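# Clamp the master-width blank into the vise

## Task

Identify the plain metal blank whose width equals that of the dark setting master and place it in the vise so that it rests on the two loose low bars, which must finish standing upright between the jaws. The blank's full long side must sit pressed against the fixed jaw (the end block without hoses), and its short end must touch the work stop (the short rod between the jaws). The setting master and the other blanks must not be left obviously tipped over.

## Robot and tools

Robot: two arms, left_arm and right_arm, each with a parallel two-finger gripper and a wrist camera. The cameras are cam_left_wrist and cam_right_wrist, both 896x504. Calibrated base positions in the scene frame: left_arm at (+0.014, +0.281, 0) m with quat_wxyz (+1.000, 0, 0, -0.019), and right_arm at (+0.056, -0.369, 0) m with quat_wxyz (+1.000, 0, 0, +0.004).

Frames: the scene frame has its origin at table height, midway between the nominal bases. +z is up, +x points out over the table, and left_arm is on the +y side. Image sides do not follow the arm names. Hand positions, velocities, targets and wrist-camera poses are reported in each arm's own base frame. They can be off by a few centimetres, more at long reach. The gripper's fingers point along its +z axis and close along its x axis. end_effector_position is the point between the pads, and the fingertips reach 15.0 mm past it. The housing is 146 mm by 50 mm and starts 65 mm behind that point. A block on a post sticks out about 11 cm toward the gripper's -y, roughly 2 cm in front of the flange, and rotates with the gripper.

Row layout: every command row is one flat list of 18 numbers covering both arms, even when only one arm moves. The first 9 numbers are for left_arm and the next 9 for right_arm. Within each arm's 9, the first six are absolute joint target angles in radians, in this order: wrist roll, shoulder, waist, wrist pitch, forearm roll, elbow. After the joints come three gripper numbers, each in [-1, 1]: position, force_limit, speed. Joint ranges in radians: waist -6.283 to 6.283, shoulder -2.059 to 2.094, elbow -3.927 to 0.192, forearm roll -6.283 to 6.283, wrist pitch -1.693 to 3.142, wrist roll -6.283 to 6.283. A target more than 0.010 beyond a range end, and farther out than the joint currently is, gets the call refused. A target past the real end is clipped, and the result then notes "joint sent to its limit".

Gripper numbers: position +1 opens to 108 mm between the pads, and the pads meet near -0.96. Send -1 to grip; the fingers close until something stops them. force_limit runs from about 2.5 N per pad at -1 to 32 N at +1, and the actual force varies by unit. speed runs from 5 mm/s at -1 to 420 mm/s at +1. To leave a gripper unchanged, resend its last three numbers, because 0 is a real command. A new force or speed only applies with a position that differs by at least 0.01.

Tools:
- execute_actions(actions, cameras): actions is a list of actions. Each action is a list of up to 15 rows, one per 1/30 s step, and a short action repeats its last row. Each action lasts 0.5 s. An empty list returns the state plus all images.
- move(target, speed, blend, blocking, cameras): target is one 18-number row or a list of up to 15 rows, all absolute joint angles. All joints interpolate together, so the gripper path curves. speed is the peak rad/s of the joint that has farthest to go: 0.01 to 3.14, default 0.5, either one value or one per target. blend in rad rounds the corners at intermediate targets; the default 0 stops at each one. blocking=false returns after about 0.5 s while the motion continues, and a new move replaces the running one. The move does not avoid obstacles. The result adds a "move:" line reading done, off_target, moving, held or fault, and possibly limits=held.
- wait(seconds): 0 to 10, holds the last commands.
- stop: brakes the running move.
- zoom_image(camera, region): region is [x0, y0, x1, y1] in pixels of the latest image, each side at most 504.
- show_instructions: shows the reference image (job sheet).
- clear_fault(arm): clears a reported torque fault on left_arm or right_arm.
- finished_scene(scene): ends the scene, given its number as printed at the end of each result. Make no further calls after it.

Result lines: "Joint positions", "Joint velocities" and torques are listed per arm in the joint order above. "Joint targets" shows what the drives are chasing now; resend these values to hold a joint still. "Tool commands" shows the current gripper commands. is_grasped=1 means an object stopped the fingers. It reads 0 while the fingers move, when they reach the commanded position, or when the pads touch each other. width_mm is the pad gap. force_n is the pad force and is noisy by about 10 N. "joint command not followed" means the clearance check between the arms changed or blocked targets. A torque reading is positive toward a larger joint number.

Limits on motion: each step, a joint target stays within 0.637 rad of the measured angle, gripper speed is capped at 1 m/s, and joint rate is capped at 3.14 rad/s. A far target can need several actions.

Things to avoid: letting a part drop or fall off the table; releasing parts while they move; fast impacts with fixed or heavy objects; strong pushes; contact between the arms; closing a gripper on the other arm's fingers. Contact torque limits in N m are waist 46.2, shoulder 46.3, elbow 28.5, forearm roll 22.1, wrist pitch 10.9 and wrist roll 10.7. Exceeding one, or sitting at a torque limit for 1 s, triggers a torque fault. The arm then stops until clear_fault is called. Holding loads, staying stretched out or pushing against something heats the motors. A MOTOR HOT line appears at 65 °C, and at 80 °C the arm is braked for 30 to 60 s or more. Loose objects may occasionally get nudged. The result must stay in place after the robot lets go.

Each tool is called by a JSON object that holds its "fn" and its "kwargs".

Reference images:

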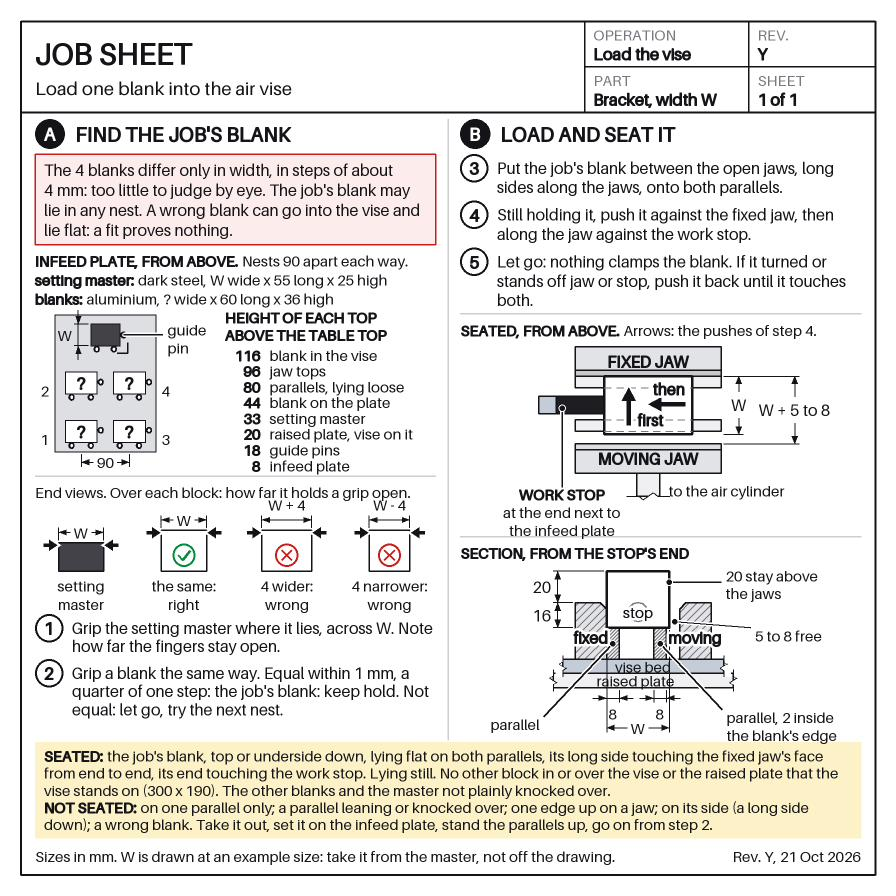

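## Session

{"fn": "execute_actions", "kwargs": {"actions": []}}

Nothing of this call was run. Scene 2 begins with your next reply.

{"fn": "execute_actions", "kwargs": {"actions": []}}

Scene clock: 0.00 s.
left_arm: end_effector_position=(+0.4462, +0.2991, +0.2383) width_mm=108.10 is_grasped=0 force_n=0.00 end_effector_quat_wxyz=(-0.542, +0.640, +0.459, +0.294) | right_arm: end_effector_position=(+0.2210, -0.1397, +0.2973) width_mm=108.10 is_grasped=0 force_n=0.00 end_effector_quat_wxyz=(-0.103, +0.022, +0.947, +0.302)
Joint names: [wrist roll, shoulder, waist, wrist pitch, forearm roll, elbow]
Joint positions: left_arm=[0.492 0.255 0.155 1.384 1.414 -1.062] | right_arm=[-1.564 -0.275 -0.832 1.887 0.27 -1.02]
Joint velocities: within noise
Joint torques (N m): no reading
Joint targets: left_arm=[0.492 0.255 0.155 1.384 1.414 -1.062] | right_arm=[-1.564 -0.275 -0.832 1.887 0.270 -1.020]
Tool commands: left_gripper/position=+1.0 left_gripper/force_limit=+1.0 left_gripper/speed=+1.0 right_gripper/position=+1.0 right_gripper/force_limit=+1.0 right_gripper/speed=+1.0

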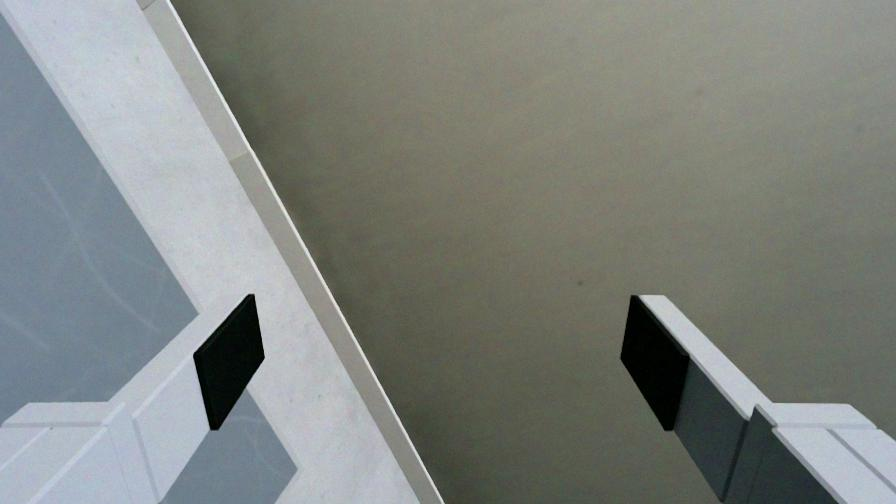

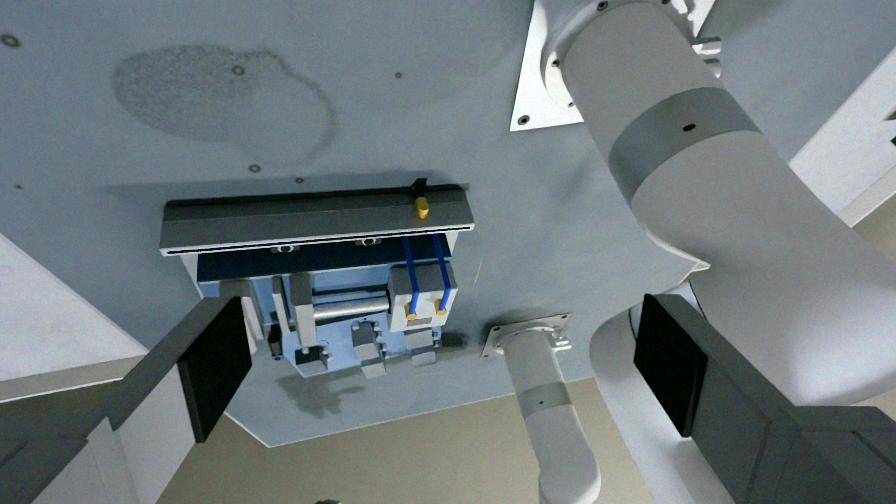

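{"fn": "move", "kwargs": {"target": [0.492,0.255,0.155,1.384,1.414,-1.062,1,1,1, 0,-0.292,0.785,1.616,0,-1.324,1,1,1], "speed": 0.7, "cameras": ["all"]}}

Scene clock: 32.00 s.
left_arm: end_effector_position=(+0.4461, +0.2992, +0.2385) width_mm=108.10 is_grasped=0 force_n=0.00 end_effector_quat_wxyz=(-0.542, +0.640, +0.459, +0.294) | right_arm: end_effector_position=(+0.2717, +0.2714, +0.3997) width_mm=108.10 is_grasped=0 force_n=0.00 end_effector_quat_wxyz=(+0.000, +0.000, +1.000, +0.000)
Joint names: [wrist roll, shoulder, waist, wrist pitch, forearm roll, elbow]
Joint positions: left_arm=[0.492 0.255 0.155 1.384 1.414 -1.062] | right_arm=[0 -0.292 0.785 1.616 0 -1.324]
Joint torques (N m): left_arm=[1.45 -38.47 6.07 2.77 -0.49 -13.69] | right_arm=[1.58 -25.76 4.88 -6.13 -3.55 -22.43]
Joint targets: left_arm=[0.492 0.255 0.155 1.384 1.414 -1.062] | right_arm=[0.000 -0.292 0.785 1.616 0.000 -1.324]
move: done

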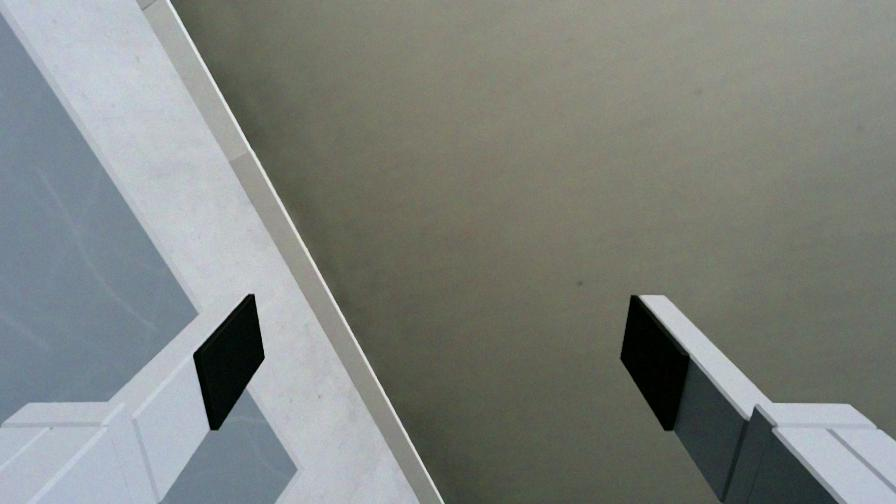

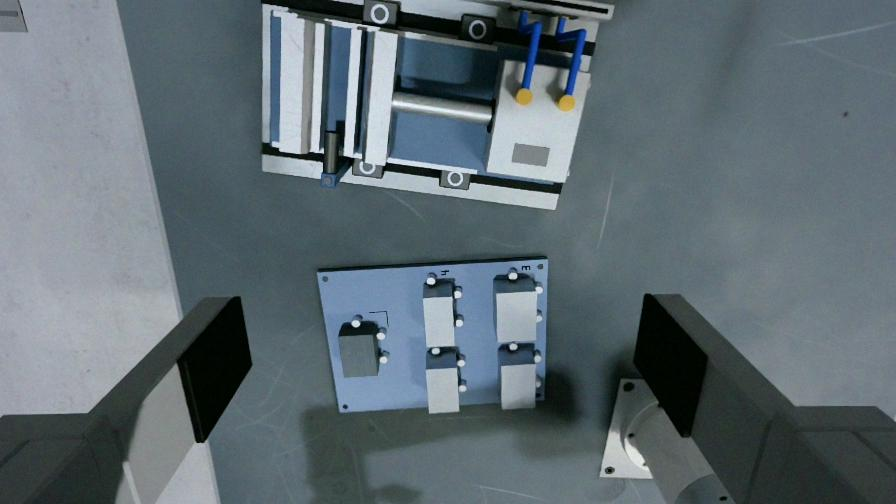

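{"fn": "move", "kwargs": {"target": [0.492,0.255,0.155,1.384,1.414,-1.062,1,1,1, 0.144,0.7605,0.974,1.2391,0,-1.9996,0.31,-1,0], "speed": 0.7, "cameras": ["cam_right_wrist"]}}

Scene clock: 104.97 s.
left_arm: end_effector_position=(+0.4461, +0.2992, +0.2385) width_mm=108.10 is_grasped=0 force_n=0.00 end_effector_quat_wxyz=(-0.542, +0.640, +0.459, +0.294) | right_arm: end_effector_position=(+0.3709, +0.5459, +0.1501) width_mm=70.05 is_grasped=0 force_n=0.00 end_effector_quat_wxyz=(+0.000, -0.022, +1.000, +0.000)
Joint names: [wrist roll, shoulder, waist, wrist pitch, forearm roll, elbow]
Joint positions: left_arm=[0.492 0.255 0.155 1.384 1.414 -1.062] | right_arm=[0.144 0.76 0.974 1.239 0 -2]
Joint torques (N m): left_arm=[1.47 -38.56 6.05 2.75 -0.47 -12.75] | right_arm=[1.55 -39.69 5.23 -6.09 -3.02 -23.24]
Joint targets: left_arm=[0.492 0.255 0.155 1.384 1.414 -1.062] | right_arm=[0.144 0.760 0.974 1.239 0.000 -2.000]
move: done
Images, in order (width x height): cam_right_wrist 896x504.

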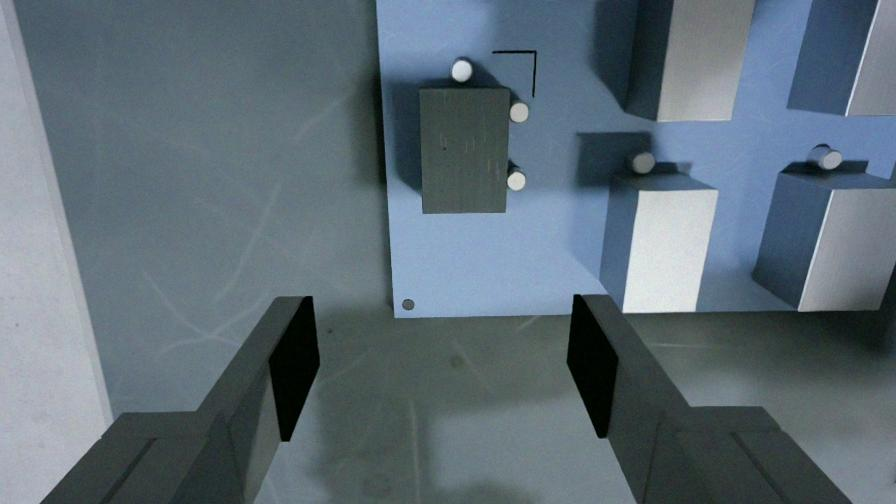

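{"fn": "move", "kwargs": {"target": [0.492,0.255,0.155,1.384,1.414,-1.062,1,1,1, 0.1417,0.7274,0.9717,1.0714,0,-1.7988,0.31,-1,0], "cameras": ["cam_right_wrist"]}}

Scene clock: 126.77 s.
left_arm: end_effector_position=(+0.4461, +0.2992, +0.2385) width_mm=108.10 is_grasped=0 force_n=0.00 end_effector_quat_wxyz=(-0.542, +0.640, +0.459, +0.294) | right_arm: end_effector_position=(+0.3626, +0.5310, +0.1000) width_mm=70.05 is_grasped=0 force_n=0.00 end_effector_quat_wxyz=(+0.000, -0.022, +1.000, +0.000)
Joint names: [wrist roll, shoulder, waist, wrist pitch, forearm roll, elbow]
Joint positions: left_arm=[0.492 0.255 0.155 1.384 1.414 -1.062] | right_arm=[0.142 0.727 0.972 1.071 0 -1.799]
Joint torques (N m): left_arm=[1.47 -38.56 5.91 2.74 -0.57 -12.75] | right_arm=[-0.83 -50.78 -4.99 -6.18 -2.52 -17.36]
Joint targets: left_arm=[0.492 0.255 0.155 1.384 1.414 -1.062] | right_arm=[0.142 0.727 0.972 1.071 0.000 -1.799]
move: done
Images, in order (width x height): cam_right_wrist 896x504.

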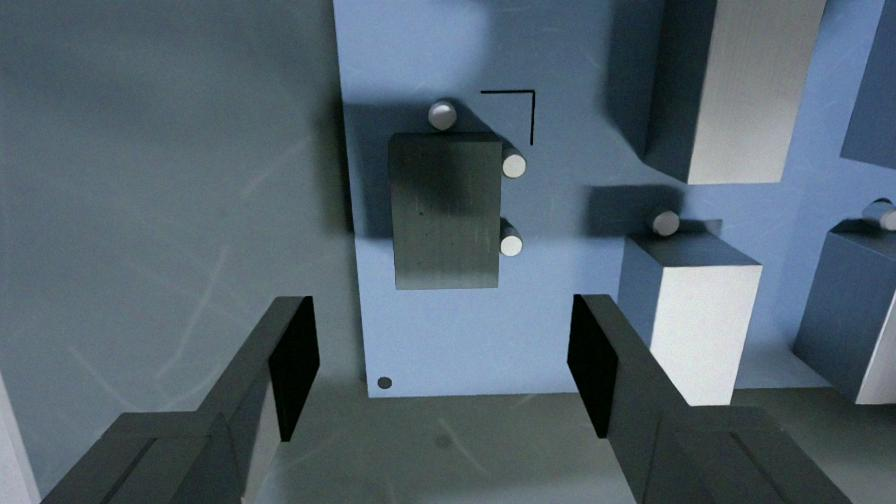

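{"fn": "move", "kwargs": {"target": [[0.492,0.255,0.155,1.384,1.414,-1.062,1,1,1, 0.1417,0.8164,0.9717,0.9465,0,-1.7629,0.31,-1,0],[0.492,0.255,0.155,1.384,1.414,-1.062,1,1,1, 0.1417,0.8164,0.9717,0.9465,0,-1.7629,-1,-1,-0.8]], "speed": 0.3, "cameras": ["cam_right_wrist"]}}

Scene clock: 137.37 s.
left_arm: end_effector_position=(+0.4461, +0.2992, +0.2385) width_mm=108.10 is_grasped=0 force_n=0.00 end_effector_quat_wxyz=(-0.542, +0.640, +0.459, +0.294) | right_arm: end_effector_position=(+0.3627, +0.5311, +0.0375) width_mm=38.77 is_grasped=1 force_n=16.49 end_effector_quat_wxyz=(+0.000, -0.022, +1.000, +0.000)
Joint names: [wrist roll, shoulder, waist, wrist pitch, forearm roll, elbow]
Joint positions: left_arm=[0.492 0.255 0.155 1.384 1.414 -1.062] | right_arm=[0.142 0.816 0.972 0.946 0 -1.763]
Joint torques (N m): left_arm=[1.45 -38.43 6 2.68 -0.44 -12.8] | right_arm=[-0.87 -39.27 -3.88 -5.74 -1.94 -17.43]
Joint targets: left_arm=[0.492 0.255 0.155 1.384 1.414 -1.062] | right_arm=[0.142 0.816 0.972 0.947 0.000 -1.763]
move: done
Images, in order (width x height): cam_right_wrist 896x504.

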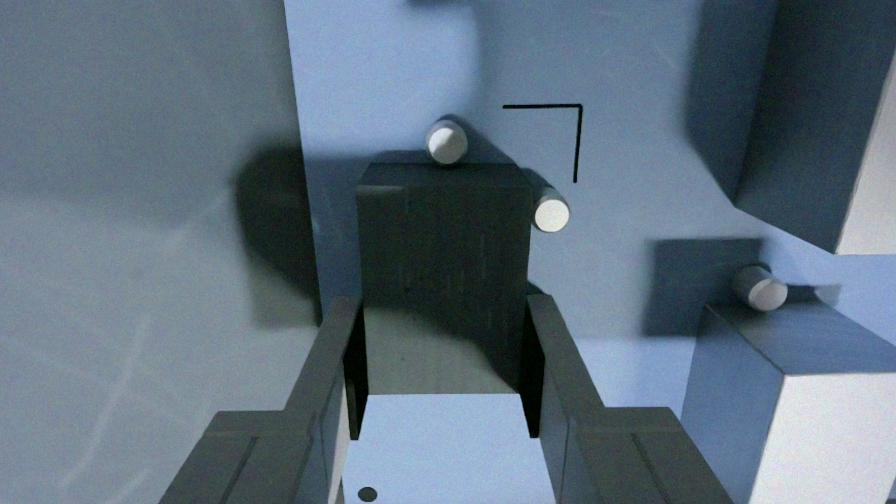

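{"fn": "move", "kwargs": {"target": [[0.492,0.255,0.155,1.384,1.414,-1.062,1,1,1, 0.1417,0.8164,0.9717,0.9465,0,-1.7629,0.31,-1,-0.3],[0.492,0.255,0.155,1.384,1.414,-1.062,1,1,1, 0.1417,0.7274,0.9717,1.0714,0,-1.7988,0.31,-1,-0.3],[0.492,0.255,0.155,1.384,1.414,-1.062,1,1,1, 0.427,0.4942,1.2571,0.9869,0,-1.4811,0.31,-1,-0.3]], "blend": [0,0.03,0], "cameras": ["cam_right_wrist"]}}

Scene clock: 166.93 s.
left_arm: end_effector_position=(+0.4461, +0.2992, +0.2385) width_mm=108.10 is_grasped=0 force_n=0.00 end_effector_quat_wxyz=(-0.542, +0.640, +0.459, +0.294) | right_arm: end_effector_position=(+0.1811, +0.5579, +0.1199) width_mm=70.05 is_grasped=0 force_n=0.00 end_effector_quat_wxyz=(+0.000, -0.022, +1.000, +0.000)
Joint names: [wrist roll, shoulder, waist, wrist pitch, forearm roll, elbow]
Joint positions: left_arm=[0.492 0.255 0.155 1.384 1.414 -1.062] | right_arm=[0.427 0.494 1.257 0.987 0 -1.481]
Joint torques (N m): left_arm=[1.47 -38.54 5.7 2.78 -0.42 -12.79] | right_arm=[1.48 -46.05 4.78 -6.14 -1.4 -16.96]
Joint targets: left_arm=[0.492 0.255 0.155 1.384 1.414 -1.062] | right_arm=[0.427 0.494 1.257 0.987 0.000 -1.481]
move: done
Images, in order (width x height): cam_right_wrist 896x504.

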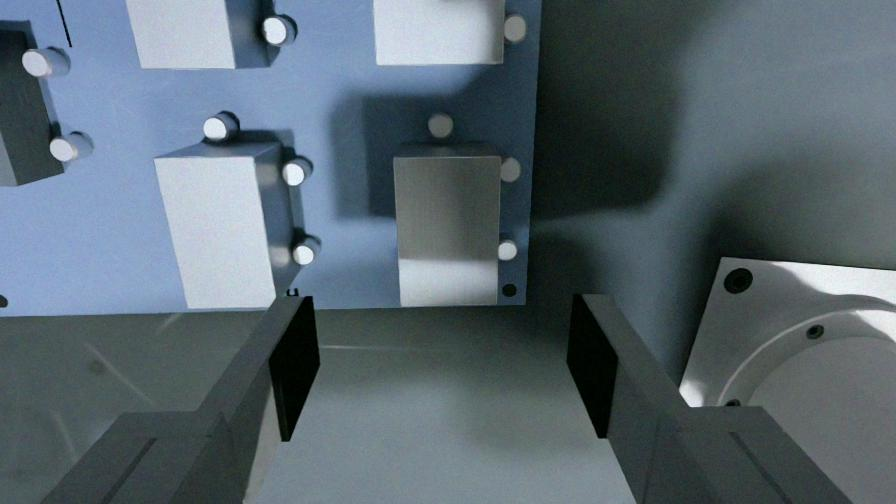

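{"fn": "move", "kwargs": {"target": [[0.492,0.255,0.155,1.384,1.414,-1.062,1,1,1, 0.428,0.6089,1.2582,0.8223,0,-1.4312,0.31,-1,-0.3],[0.492,0.255,0.155,1.384,1.414,-1.062,1,1,1, 0.428,0.6089,1.2582,0.8223,0,-1.4312,-1,-1,-0.8]], "speed": 0.3, "cameras": ["cam_right_wrist"]}}

Scene clock: 187.30 s.
left_arm: end_effector_position=(+0.4461, +0.2992, +0.2385) width_mm=108.10 is_grasped=0 force_n=0.00 end_effector_quat_wxyz=(-0.542, +0.640, +0.459, +0.294) | right_arm: end_effector_position=(+0.1803, +0.5579, +0.0455) width_mm=38.90 is_grasped=1 force_n=13.74 end_effector_quat_wxyz=(+0.000, -0.022, +1.000, +0.000)
Joint names: [wrist roll, shoulder, waist, wrist pitch, forearm roll, elbow]
Joint positions: left_arm=[0.492 0.255 0.155 1.384 1.414 -1.062] | right_arm=[0.428 0.609 1.258 0.822 0 -1.431]
Joint torques (N m): left_arm=[1.42 -38.51 5.84 2.74 -0.36 -12.75] | right_arm=[1.49 -34.45 3.56 -5.82 -0.84 -16.23]
Joint targets: left_arm=[0.492 0.255 0.155 1.384 1.414 -1.062] | right_arm=[0.428 0.609 1.258 0.822 0.000 -1.431]
move: done
Images, in order (width x height): cam_right_wrist 896x504.

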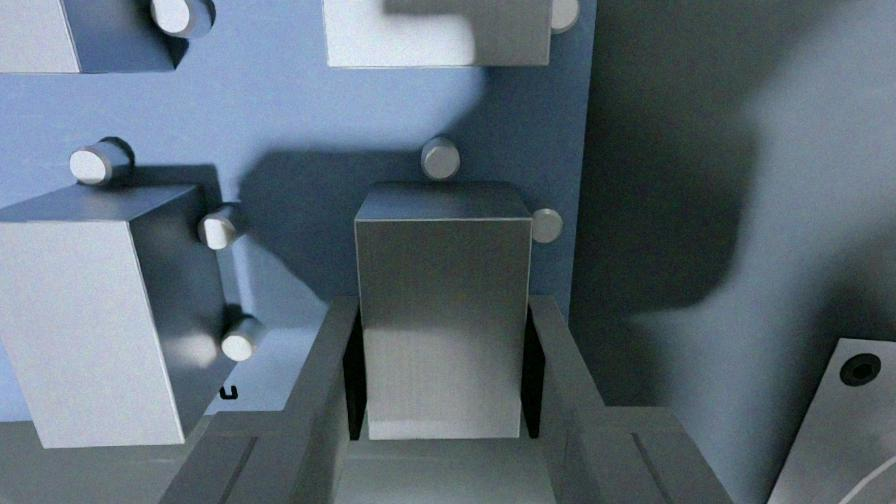

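{"fn": "move", "kwargs": {"target": [[0.492,0.255,0.155,1.384,1.414,-1.062,1,1,1, 0.428,0.6089,1.2582,0.8223,0,-1.4312,-0.98,0.3,-0.8],[0.492,0.255,0.155,1.384,1.414,-1.062,1,1,1, 0.428,0.4942,1.2582,0.9869,0,-1.4811,-0.98,0.3,-0.8],[0.492,0.255,0.155,1.384,1.414,-1.062,1,1,1, -0.002,-0.1579,0.637,1.1812,0,-1.0233,-0.98,0.3,-0.8]], "speed": 0.4, "blend": [0,0.03,0], "cameras": ["cam_right_wrist"]}}

Scene clock: 212.50 s.
left_arm: end_effector_position=(+0.4461, +0.2992, +0.2385) width_mm=108.10 is_grasped=0 force_n=0.00 end_effector_quat_wxyz=(-0.542, +0.640, +0.459, +0.294) | right_arm: end_effector_position=(+0.3460, +0.2560, +0.2500) width_mm=38.66 is_grasped=1 force_n=26.85 end_effector_quat_wxyz=(+0.000, +0.073, +0.997, +0.000)
Joint names: [wrist roll, shoulder, waist, wrist pitch, forearm roll, elbow]
Joint positions: left_arm=[0.492 0.255 0.155 1.384 1.414 -1.062] | right_arm=[-0.002 -0.158 0.637 1.181 0 -1.023]
Joint torques (N m): left_arm=[1.42 -38.52 5.7 2.78 -0.24 -12.71] | right_arm=[-1.52 -31.3 -5.09 0.3 -0.3 -18.84]
Joint targets: left_arm=[0.492 0.255 0.155 1.384 1.414 -1.062] | right_arm=[-0.002 -0.158 0.637 1.181 0.000 -1.023]
move: done
Images, in order (width x height): cam_right_wrist 896x504.

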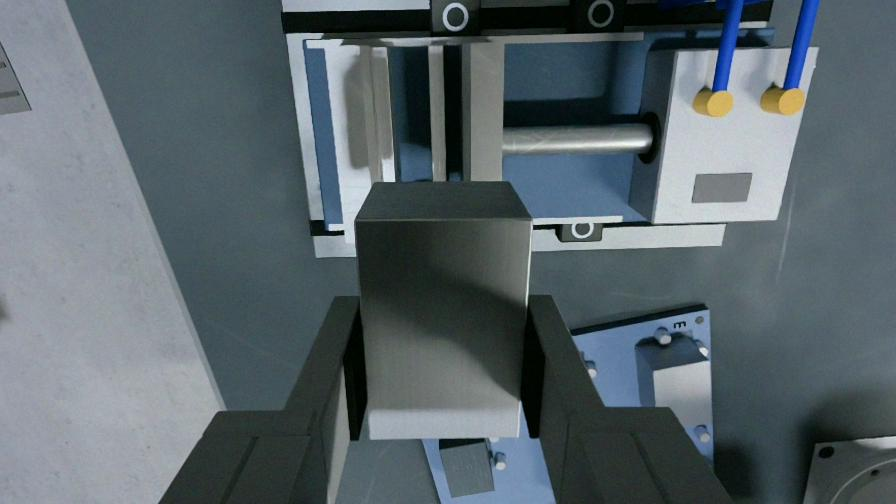

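{"fn": "zoom_image", "kwargs": {"camera": "cam_right_wrist", "region": [270, 0, 670, 270]}}

Scaled by 1.260 from the camera's 896x504 image, which has a finer 1280x720 frame.

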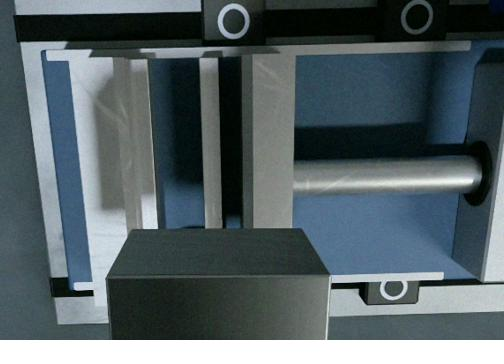

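{"fn": "move", "kwargs": {"target": [0.492,0.255,0.155,1.384,1.414,-1.062,1,1,1, 0.0879,0.065,0.7489,1.0612,0,-1.1262,-0.98,0.3,-0.8], "speed": 0.4, "cameras": ["cam_right_wrist"]}}

{"fn": "zoom_image", "kwargs": {"camera": "cam_right_wrist", "region": [270, 0, 670, 230]}}

Scene clock: 247.10 s.
left_arm: end_effector_position=(+0.4461, +0.2992, +0.2385) width_mm=108.10 is_grasped=0 force_n=0.00 end_effector_quat_wxyz=(-0.542, +0.640, +0.459, +0.294) | right_arm: end_effector_position=(+0.3550, +0.3300, +0.2000) width_mm=38.66 is_grasped=1 force_n=26.86 end_effector_quat_wxyz=(+0.000, +0.062, +0.998, +0.000)
Joint names: [wrist roll, shoulder, waist, wrist pitch, forearm roll, elbow]
Joint positions: left_arm=[0.492 0.255 0.155 1.384 1.414 -1.062] | right_arm=[0.088 0.065 0.749 1.061 0 -1.126]
Joint torques (N m): left_arm=[1.41 -38.54 5.7 2.65 -0.26 -12.73] | right_arm=[1.47 -24.8 4.97 -6.36 0.28 -23.86]
Joint targets: left_arm=[0.492 0.255 0.155 1.384 1.414 -1.062] | right_arm=[0.088 0.065 0.749 1.061 0.000 -1.126]
move: done
Images, in order (width x height): cam_right_wrist 896x504.

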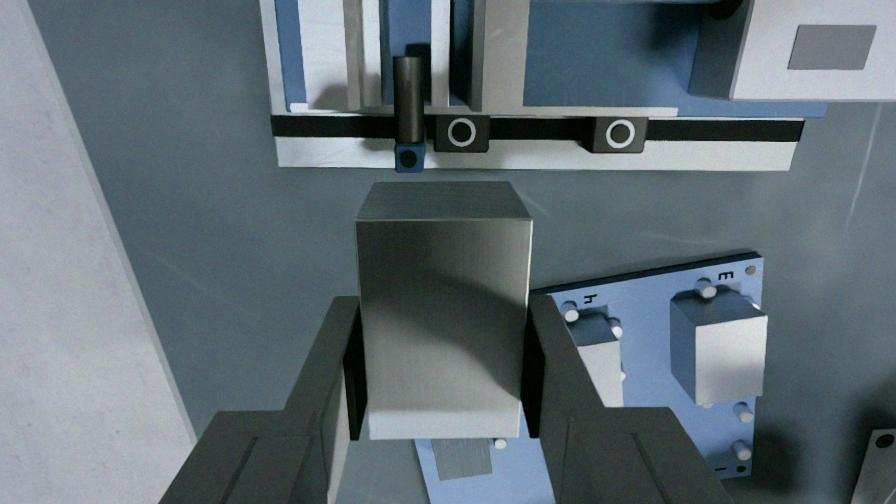

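Scaled by 1.260 from the camera's 896x504 image, which has a finer 1280x720 frame.

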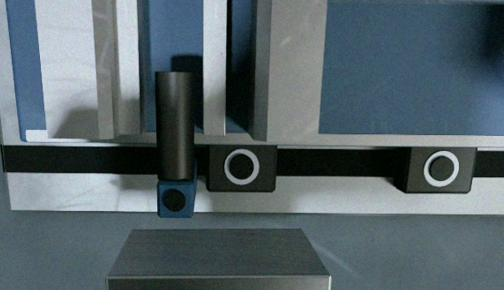

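{"fn": "move", "kwargs": {"target": [0.492,0.255,0.155,1.384,1.414,-1.062,1,1,1, -0.0915,-0.0852,0.5615,0.8845,0,-0.7993,-0.98,0.3,-0.8], "speed": 0.3, "cameras": ["cam_right_wrist"]}}

{"fn": "zoom_image", "kwargs": {"camera": "cam_right_wrist", "region": [250, 0, 650, 300]}}

Scene clock: 337.00 s.
left_arm: end_effector_position=(+0.4461, +0.2992, +0.2385) width_mm=108.10 is_grasped=0 force_n=0.00 end_effector_quat_wxyz=(-0.542, +0.640, +0.459, +0.294) | right_arm: end_effector_position=(+0.3548, +0.2232, +0.1500) width_mm=38.66 is_grasped=1 force_n=26.86 end_effector_quat_wxyz=(+0.000, +0.066, +0.998, +0.000)
Joint names: [wrist roll, shoulder, waist, wrist pitch, forearm roll, elbow]
Joint positions: left_arm=[0.492 0.255 0.155 1.384 1.414 -1.062] | right_arm=[-0.091 -0.085 0.562 0.885 0 -0.799]
Joint torques (N m): left_arm=[1.4 -38.42 5.68 2.73 -0.2 -12.72] | right_arm=[-1.52 -31.6 -4.45 -6.45 0.71 -17.39]
Joint targets: left_arm=[0.492 0.255 0.155 1.384 1.414 -1.062] | right_arm=[-0.091 -0.085 0.562 0.884 0.000 -0.799]
move: done
Images, in order (width x height): cam_right_wrist 896x504.

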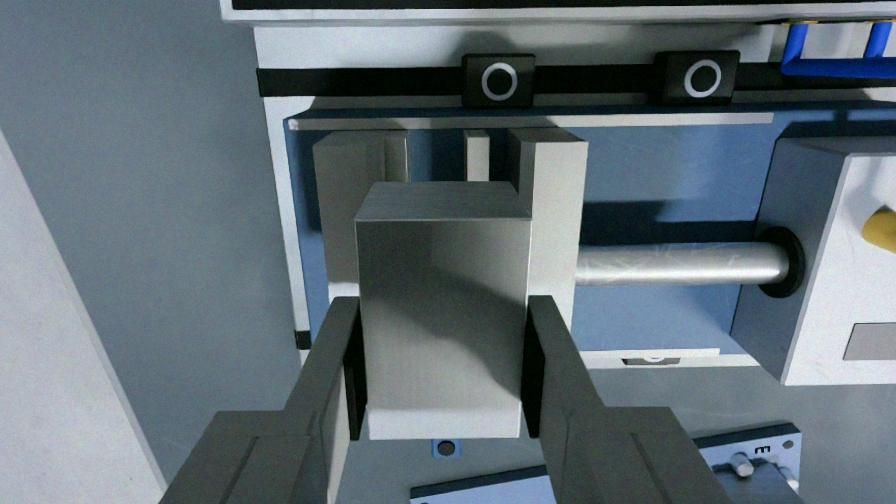

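Scaled by 1.260 from the camera's 896x504 image, which has a finer 1280x720 frame.

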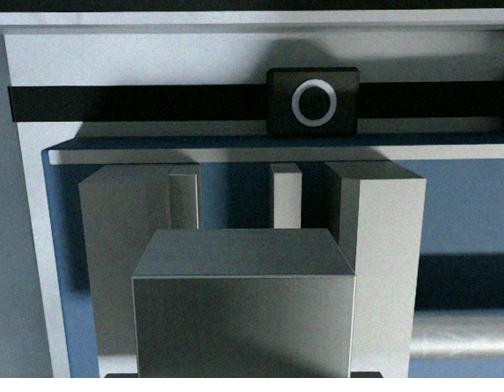

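{"fn": "move", "kwargs": {"target": [[0.492,0.255,0.155,1.384,1.414,-1.062,1,1,1, -0.0978,-0.0573,0.5622,0.8329,0,-0.7756,-0.98,0.3,-0.8],[0.492,0.255,0.155,1.384,1.414,-1.062,1,1,1, -0.0978,-0.029,0.5622,0.7876,0,-0.7586,-0.98,0.3,-0.8]], "speed": 0.06, "cameras": ["cam_right_wrist"]}}

{"fn": "zoom_image", "kwargs": {"camera": "cam_right_wrist", "region": [250, 50, 650, 350]}}

Scene clock: 371.73 s.
left_arm: end_effector_position=(+0.4461, +0.2992, +0.2385) width_mm=108.10 is_grasped=0 force_n=0.00 end_effector_quat_wxyz=(-0.542, +0.640, +0.459, +0.294) | right_arm: end_effector_position=(+0.3542, +0.2232, +0.1182) width_mm=38.66 is_grasped=1 force_n=26.86 end_effector_quat_wxyz=(+0.000, +0.063, +0.998, +0.000)
Joint names: [wrist roll, shoulder, waist, wrist pitch, forearm roll, elbow]
Joint positions: left_arm=[0.492 0.255 0.155 1.384 1.414 -1.062] | right_arm=[-0.098 -0.029 0.562 0.788 0 -0.759]
Joint torques (N m): left_arm=[1.43 -38.5 5.66 2.69 -0.17 -12.86] | right_arm=[-1.46 -19.93 5.01 -6.33 1.35 -16.55]
Joint targets: left_arm=[0.492 0.255 0.155 1.384 1.414 -1.062] | right_arm=[-0.098 -0.029 0.562 0.788 0.000 -0.759]
move: done
Images, in order (width x height): cam_right_wrist 896x504.

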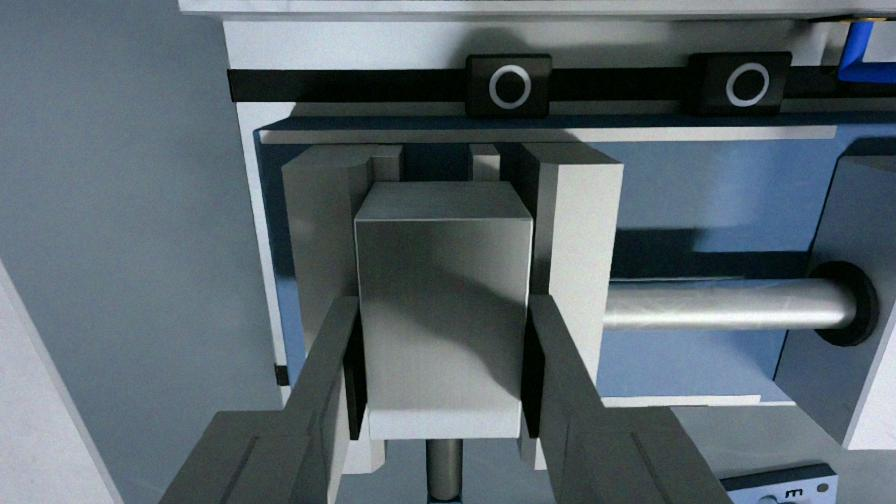

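Scaled by 1.260 from the camera's 896x504 image, which has a finer 1280x720 frame.

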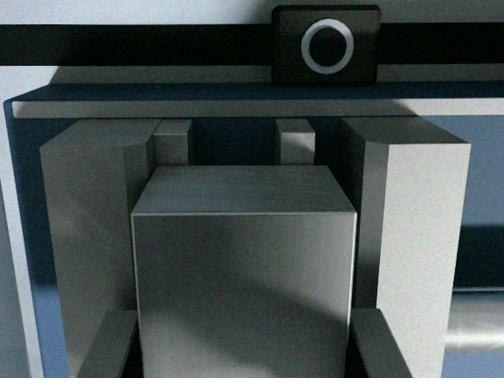

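{"fn": "move", "kwargs": {"target": [0.492,0.255,0.155,1.384,1.414,-1.062,1,1,1, -0.0993,-0.0266,0.5607,0.788,0,-0.7614,-0.98,0.3,-0.8], "speed": 0.02}}

{"fn": "move", "kwargs": {"target": [0.492,0.255,0.155,1.384,1.414,-1.062,1,1,1, -0.1008,-0.0241,0.5592,0.7884,0,-0.7643,-0.98,0.3,-0.8], "speed": 0.02, "cameras": ["cam_right_wrist"]}}

{"fn": "zoom_image", "kwargs": {"camera": "cam_right_wrist", "region": [250, 100, 650, 350]}}

Scene clock: 388.07 s.
left_arm: end_effector_position=(+0.4461, +0.2992, +0.2385) width_mm=108.10 is_grasped=0 force_n=0.00 end_effector_quat_wxyz=(-0.542, +0.640, +0.459, +0.294) | right_arm: end_effector_position=(+0.3551, +0.2231, +0.1182) width_mm=38.66 is_grasped=1 force_n=26.98 end_effector_quat_wxyz=(+0.000, +0.063, +0.998, +0.000)
Joint names: [wrist roll, shoulder, waist, wrist pitch, forearm roll, elbow]
Joint positions: left_arm=[0.492 0.255 0.155 1.384 1.414 -1.062] | right_arm=[-0.099 -0.027 0.561 0.788 0 -0.761]
Joint torques (N m): left_arm=[1.42 -38.38 5.49 2.69 -0.21 -12.79] | right_arm=[-1.02 -19.51 -10.52 -2.6 1.39 -25.41]
Joint targets: left_arm=[0.492 0.255 0.155 1.384 1.414 -1.062] | right_arm=[-0.099 -0.027 0.561 0.788 0.000 -0.761]
move: done

Scene clock: 388.77 s.
left_arm: end_effector_position=(+0.4461, +0.2992, +0.2385) width_mm=108.10 is_grasped=0 force_n=0.00 end_effector_quat_wxyz=(-0.542, +0.640, +0.459, +0.294) | right_arm: end_effector_position=(+0.3561, +0.2229, +0.1182) width_mm=38.65 is_grasped=1 force_n=27.58 end_effector_quat_wxyz=(+0.000, +0.063, +0.998, +0.000)
Joint names: [wrist roll, shoulder, waist, wrist pitch, forearm roll, elbow]
Joint positions: left_arm=[0.492 0.255 0.155 1.384 1.414 -1.062] | right_arm=[-0.101 -0.024 0.559 0.789 0 -0.764]
Joint torques (N m): left_arm=[1.43 -38.6 5.43 2.72 -0.11 -12.75] | right_arm=[-1.33 -15.92 -18.95 -8.47 -2.09 -30.25]
Joint targets: left_arm=[0.492 0.255 0.155 1.384 1.414 -1.062] | right_arm=[-0.101 -0.024 0.559 0.788 0.000 -0.764]
move: done
Images, in order (width x height): cam_right_wrist 896x504.

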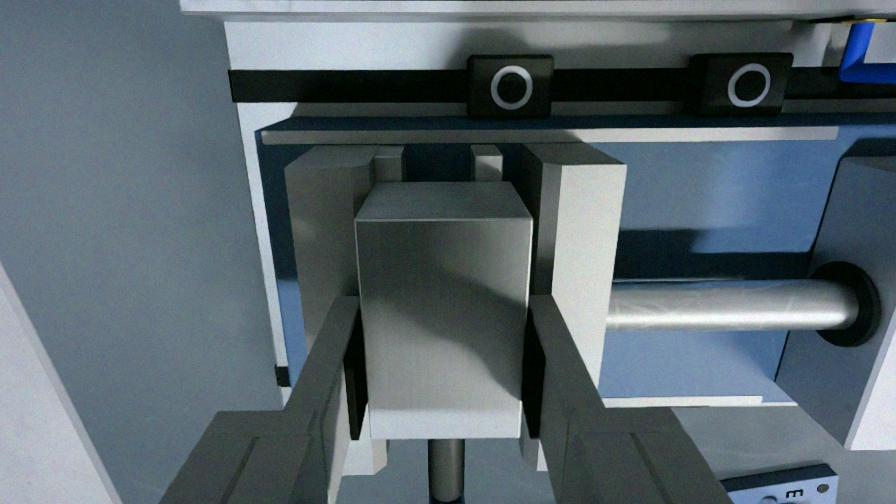

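Scaled by 1.260 from the camera's 896x504 image, which has a finer 1280x720 frame.

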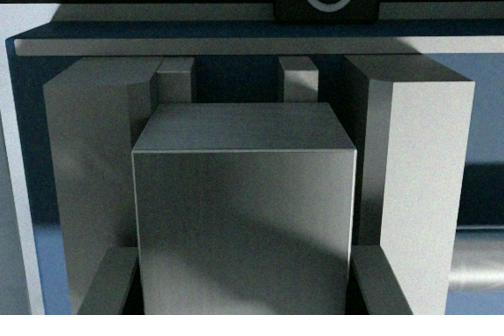

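{"fn": "move", "kwargs": {"target": [0.492,0.255,0.155,1.384,1.414,-1.062,1,1,1, -0.0891,-0.0131,0.5709,0.7903,0,-0.7772,-0.98,0.3,-0.8], "speed": 0.02}}

{"fn": "move", "kwargs": {"target": [0.492,0.255,0.155,1.384,1.414,-1.062,1,1,1, -0.0854,-0.0091,0.5746,0.7910,0,-0.7819,-0.98,0.3,-0.8], "speed": 0.02}}

{"fn": "move", "kwargs": {"target": [0.492,0.255,0.155,1.384,1.414,-1.062,1,1,1, -0.0817,-0.0051,0.5783,0.7917,0,-0.7866,-0.98,0.3,-0.8], "speed": 0.02, "cameras": ["cam_right_wrist"]}}

Scene clock: 414.80 s.
left_arm: end_effector_position=(+0.4461, +0.2992, +0.2385) width_mm=108.10 is_grasped=0 force_n=0.00 end_effector_quat_wxyz=(-0.542, +0.640, +0.459, +0.294) | right_arm: end_effector_position=(+0.3566, +0.2290, +0.1183) width_mm=38.65 is_grasped=1 force_n=30.63 end_effector_quat_wxyz=(+0.000, +0.063, +0.998, +0.000)
Joint names: [wrist roll, shoulder, waist, wrist pitch, forearm roll, elbow]
Joint positions: left_arm=[0.492 0.255 0.155 1.384 1.414 -1.062] | right_arm=[-0.089 -0.013 0.571 0.79 0 -0.777]
Joint torques (N m): left_arm=[1.35 -38.63 5.5 2.7 -0.17 -12.74] | right_arm=[0.87 -24.44 2.89 -5.64 1.63 -32.04]
Joint targets: left_arm=[0.492 0.255 0.155 1.384 1.414 -1.062] | right_arm=[-0.089 -0.013 0.571 0.790 0.000 -0.777]
move: done

Scene clock: 415.50 s.
left_arm: end_effector_position=(+0.4461, +0.2992, +0.2385) width_mm=108.10 is_grasped=0 force_n=0.00 end_effector_quat_wxyz=(-0.542, +0.640, +0.459, +0.294) | right_arm: end_effector_position=(+0.3567, +0.2309, +0.1183) width_mm=38.65 is_grasped=1 force_n=30.49 end_effector_quat_wxyz=(+0.000, +0.063, +0.998, +0.000)
Joint names: [wrist roll, shoulder, waist, wrist pitch, forearm roll, elbow]
Joint positions: left_arm=[0.492 0.255 0.155 1.384 1.414 -1.062] | right_arm=[-0.085 -0.009 0.575 0.791 0 -0.782]
Joint torques (N m): left_arm=[1.41 -38.47 5.34 2.7 -0.17 -12.76] | right_arm=[0.85 -23.9 2.95 -4.75 1.64 -30.47]
Joint targets: left_arm=[0.492 0.255 0.155 1.384 1.414 -1.062] | right_arm=[-0.085 -0.009 0.575 0.791 0.000 -0.782]
move: done

Scene clock: 416.20 s.
left_arm: end_effector_position=(+0.4461, +0.2992, +0.2385) width_mm=108.10 is_grasped=0 force_n=0.00 end_effector_quat_wxyz=(-0.542, +0.640, +0.459, +0.294) | right_arm: end_effector_position=(+0.3569, +0.2330, +0.1183) width_mm=38.65 is_grasped=1 force_n=30.46 end_effector_quat_wxyz=(+0.000, +0.063, +0.998, +0.000)
Joint names: [wrist roll, shoulder, waist, wrist pitch, forearm roll, elbow]
Joint positions: left_arm=[0.492 0.255 0.155 1.384 1.414 -1.062] | right_arm=[-0.082 -0.005 0.578 0.792 0 -0.787]
Joint torques (N m): left_arm=[1.41 -38.55 5.44 2.64 -0.11 -12.77] | right_arm=[0.88 -23.77 3.24 -4.29 1.67 -29.62]
Joint targets: left_arm=[0.492 0.255 0.155 1.384 1.414 -1.062] | right_arm=[-0.082 -0.005 0.578 0.792 0.000 -0.787]
move: done
Images, in order (width x height): cam_right_wrist 896x504.

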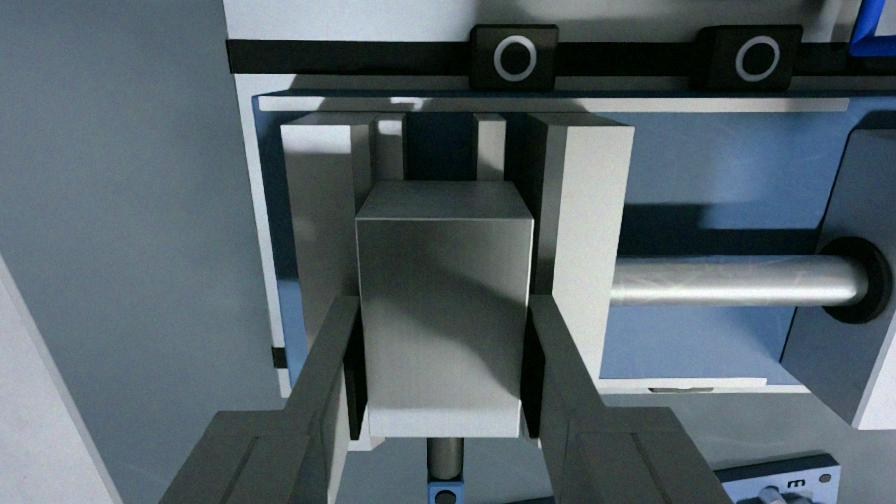

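{"fn": "move", "kwargs": {"target": [0.492,0.255,0.155,1.384,1.414,-1.062,1,1,1, -0.0780,-0.0011,0.5820,0.7924,0,-0.7913,-0.98,0.3,-0.8], "speed": 0.02}}

{"fn": "move", "kwargs": {"target": [0.492,0.255,0.155,1.384,1.414,-1.062,1,1,1, -0.0743,0.0029,0.5857,0.7931,0,-0.7959,-0.98,0.3,-0.8], "speed": 0.02, "cameras": ["cam_right_wrist"]}}

Scene clock: 429.33 s.
left_arm: end_effector_position=(+0.4461, +0.2992, +0.2385) width_mm=108.10 is_grasped=0 force_n=0.00 end_effector_quat_wxyz=(-0.542, +0.640, +0.459, +0.294) | right_arm: end_effector_position=(+0.3571, +0.2350, +0.1183) width_mm=38.65 is_grasped=1 force_n=30.43 end_effector_quat_wxyz=(+0.000, +0.063, +0.998, +0.000)
Joint names: [wrist roll, shoulder, waist, wrist pitch, forearm roll, elbow]
Joint positions: left_arm=[0.492 0.255 0.155 1.384 1.414 -1.062] | right_arm=[-0.078 -0.001 0.582 0.792 0 -0.791]
Joint torques (N m): left_arm=[1.41 -38.55 5.33 2.69 -0.11 -12.8] | right_arm=[0.88 -23.44 3.42 -3.75 1.67 -28.64]
Joint targets: left_arm=[0.492 0.255 0.155 1.384 1.414 -1.062] | right_arm=[-0.078 -0.001 0.582 0.792 0.000 -0.791]
move: done

Scene clock: 430.03 s.
left_arm: end_effector_position=(+0.4461, +0.2992, +0.2385) width_mm=108.10 is_grasped=0 force_n=0.00 end_effector_quat_wxyz=(-0.542, +0.640, +0.459, +0.294) | right_arm: end_effector_position=(+0.3572, +0.2369, +0.1182) width_mm=38.64 is_grasped=1 force_n=30.48 end_effector_quat_wxyz=(+0.000, +0.063, +0.998, +0.000)
Joint names: [wrist roll, shoulder, waist, wrist pitch, forearm roll, elbow]
Joint positions: left_arm=[0.492 0.255 0.155 1.384 1.414 -1.062] | right_arm=[-0.074 0.003 0.586 0.793 0 -0.796]
Joint torques (N m): left_arm=[1.37 -38.51 5.44 2.63 -0.11 -12.65] | right_arm=[0.83 -20 8.42 -6.77 1.69 -29.74]
Joint targets: left_arm=[0.492 0.255 0.155 1.384 1.414 -1.062] | right_arm=[-0.074 0.003 0.586 0.793 0.000 -0.796]
move: done
Images, in order (width x height): cam_right_wrist 896x504.

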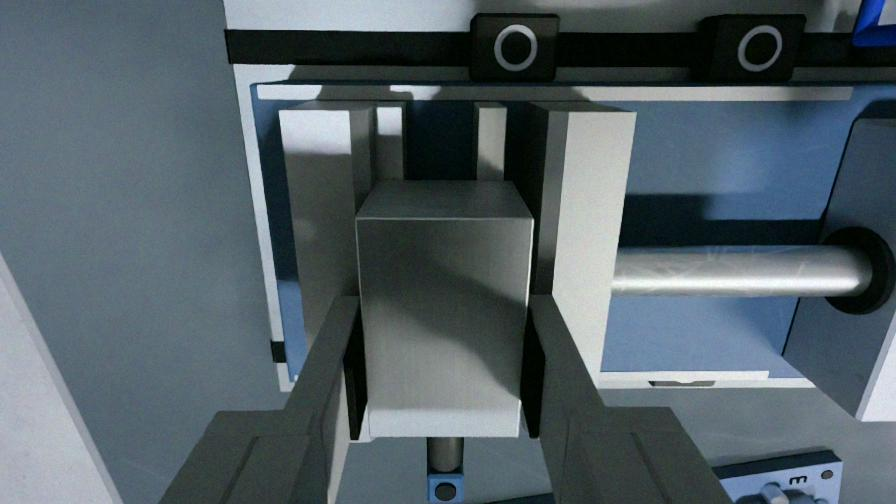

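{"fn": "move", "kwargs": {"target": [0.492,0.255,0.155,1.384,1.414,-1.062,1,1,1, -0.0743,0.0048,0.5857,0.7900,0,-0.7948,-0.98,0.3,-0.8], "speed": 0.02}}

{"fn": "move", "kwargs": {"target": [0.492,0.255,0.155,1.384,1.414,-1.062,1,1,1, -0.0743,0.0067,0.5857,0.7870,0,-0.7936,-0.98,0.3,-0.8], "speed": 0.02}}

{"fn": "wait", "kwargs": {"seconds": 0.3}}

Scene clock: 437.90 s.
left_arm: end_effector_position=(+0.4461, +0.2992, +0.2385) width_mm=108.10 is_grasped=0 force_n=0.00 end_effector_quat_wxyz=(-0.542, +0.640, +0.459, +0.294) | right_arm: end_effector_position=(+0.3571, +0.2369, +0.1172) width_mm=38.64 is_grasped=1 force_n=30.09 end_effector_quat_wxyz=(+0.000, +0.063, +0.998, +0.000)
Joint names: [wrist roll, shoulder, waist, wrist pitch, forearm roll, elbow]
Joint positions: left_arm=[0.492 0.255 0.155 1.384 1.414 -1.062] | right_arm=[-0.074 0.005 0.586 0.791 0 -0.795]
Joint torques (N m): left_arm=[1.38 -38.59 5.41 2.72 -0.03 -12.78] | right_arm=[0.87 -13.52 4.82 -17.03 1.74 -21.27]
Joint targets: left_arm=[0.492 0.255 0.155 1.384 1.414 -1.062] | right_arm=[-0.074 0.005 0.586 0.790 0.000 -0.795]
move: done

Scene clock: 438.60 s.
left_arm: end_effector_position=(+0.4461, +0.2992, +0.2385) width_mm=108.10 is_grasped=0 force_n=0.00 end_effector_quat_wxyz=(-0.542, +0.640, +0.459, +0.294) | right_arm: end_effector_position=(+0.3569, +0.2367, +0.1161) width_mm=38.64 is_grasped=1 force_n=33.78 end_effector_quat_wxyz=(-0.001, +0.063, +0.998, -0.001)
Joint names: [wrist roll, shoulder, waist, wrist pitch, forearm roll, elbow]
Joint positions: left_arm=[0.492 0.255 0.155 1.384 1.414 -1.062] | right_arm=[-0.074 0.007 0.586 0.789 0 -0.794]
Joint torques (N m): left_arm=[1.38 -38.56 5.35 2.71 -0.07 -12.75] | right_arm=[0.86 -6.21 0.64 -17.97 1.59 -17.9]
Joint targets: left_arm=[0.492 0.255 0.155 1.384 1.414 -1.062] | right_arm=[-0.074 0.007 0.586 0.787 0.000 -0.794]
move: done

Scene clock: 438.90 s.
left_arm: end_effector_position=(+0.4461, +0.2992, +0.2385) width_mm=108.10 is_grasped=0 force_n=0.00 end_effector_quat_wxyz=(-0.542, +0.640, +0.459, +0.294) | right_arm: end_effector_position=(+0.3568, +0.2367, +0.1161) width_mm=38.64 is_grasped=1 force_n=34.01 end_effector_quat_wxyz=(-0.001, +0.063, +0.998, -0.001)
Joint names: [wrist roll, shoulder, waist, wrist pitch, forearm roll, elbow]
Joint positions: left_arm=[0.492 0.255 0.155 1.384 1.414 -1.062] | right_arm=[-0.074 0.007 0.586 0.789 0 -0.794]
Joint torques (N m): left_arm=[1.36 -38.45 5.28 2.7 -0.16 -12.84] | right_arm=[0.92 -5.91 -1.21 -17.91 1.57 -17.49]
Joint targets: left_arm=[0.492 0.255 0.155 1.384 1.414 -1.062] | right_arm=[-0.074 0.007 0.586 0.787 0.000 -0.794]
Tool commands: left_gripper/position=+1.0 left_gripper/force_limit=+1.0 left_gripper/speed=+1.0 right_gripper/position=-0.98 right_gripper/force_limit=+0.3 right_gripper/speed=-0.8
wait: 0.30 s; at rest by 0.17 s

{"fn": "move", "kwargs": {"target": [[0.492,0.255,0.155,1.384,1.414,-1.062,1,1,1, -0.0736,0.0088,0.5864,0.7906,0,-0.7994,-0.98,0.3,-0.8],[0.492,0.255,0.155,1.384,1.414,-1.062,1,1,1, -0.0736,0.0088,0.5864,0.7906,0,-0.7994,0.1,-1,-0.8]], "speed": 0.02, "cameras": ["cam_right_wrist"]}}

{"fn": "zoom_image", "kwargs": {"camera": "cam_right_wrist", "region": [260, 80, 660, 504]}}

Scene clock: 450.77 s.
left_arm: end_effector_position=(+0.4461, +0.2992, +0.2385) width_mm=108.10 is_grasped=0 force_n=0.00 end_effector_quat_wxyz=(-0.542, +0.640, +0.459, +0.294) | right_arm: end_effector_position=(+0.3491, +0.2317, +0.1146) width_mm=38.66 is_grasped=1 force_n=35.55 end_effector_quat_wxyz=(-0.017, +0.063, +0.998, -0.013)
Joint names: [wrist roll, shoulder, waist, wrist pitch, forearm roll, elbow]
Joint positions: left_arm=[0.492 0.255 0.155 1.384 1.414 -1.062] | right_arm=[-0.074 0.007 0.586 0.834 0 -0.798]
Joint torques (N m): left_arm=[1.38 -38.66 5.24 2.71 0 -12.77] | right_arm=[-0.04 -18.31 0.04 7.4 -0.15 -6.87]
Joint targets: left_arm=[0.492 0.255 0.155 1.384 1.414 -1.062] | right_arm=[-0.074 0.008 0.586 0.841 0.000 -0.796]
Tool commands: left_gripper/position=+1.0 left_gripper/force_limit=+1.0 left_gripper/speed=+1.0 right_gripper/position=-0.98 right_gripper/force_limit=+0.3 right_gripper/speed=-0.8
TORQUE FAULT: the external load on the wrist pitch of the right arm reached its load limit, and that arm stopped. The contact can be on any part of that arm beyond that joint, not only on its tool. A torque fault puts only its own arm into a fault stop. That arm's remaining commands of this call were not run. The hold on the wrist pitch of that arm was moved back by the arm itself, up to 3 degrees, as the stop began. That arm is still stopped at the end of this call. While its stop runs, that arm, its gripper or tool too, takes no new command.
CLEAR FAULT: the right arm stays stopped (state 4) until you call clear_fault(arm="right_arm").
End effector pose when the fault began: right_arm: position (+0.3576, +0.2373, +0.1165), quat_wxyz (+0.000, +0.063, +0.998, +0.000)
Joint positions when the fault began: right_arm=[-0.074 0.008 0.586 0.789 0 -0.796]
move: fault (right_arm); path passed 0 of 2 targets; target 2's new numbers were not sent; right_arm: the wrist pitch is farthest, 0.043 rad from its target
Images, in order (width x height): cam_right_wrist 896x504.

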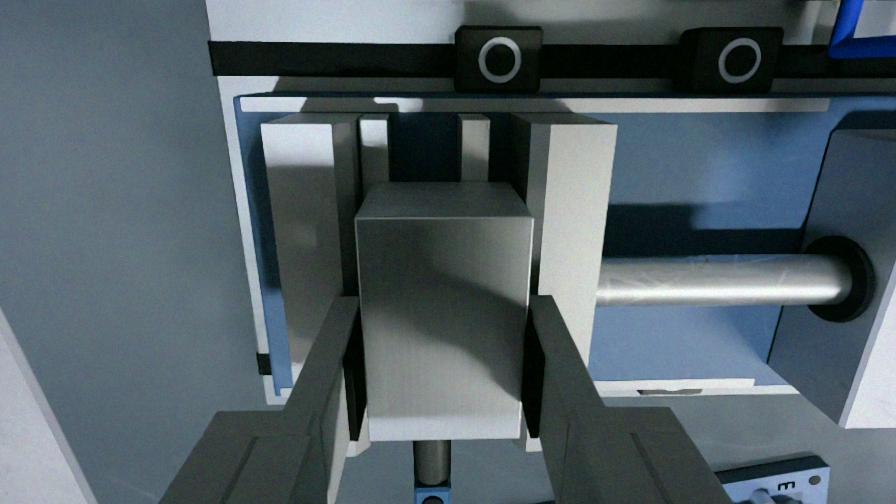

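Scaled by 1.189 from the camera's 896x504 image, which has a finer 1280x720 frame.

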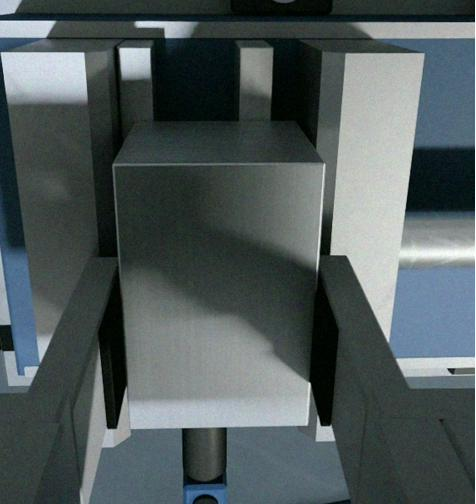

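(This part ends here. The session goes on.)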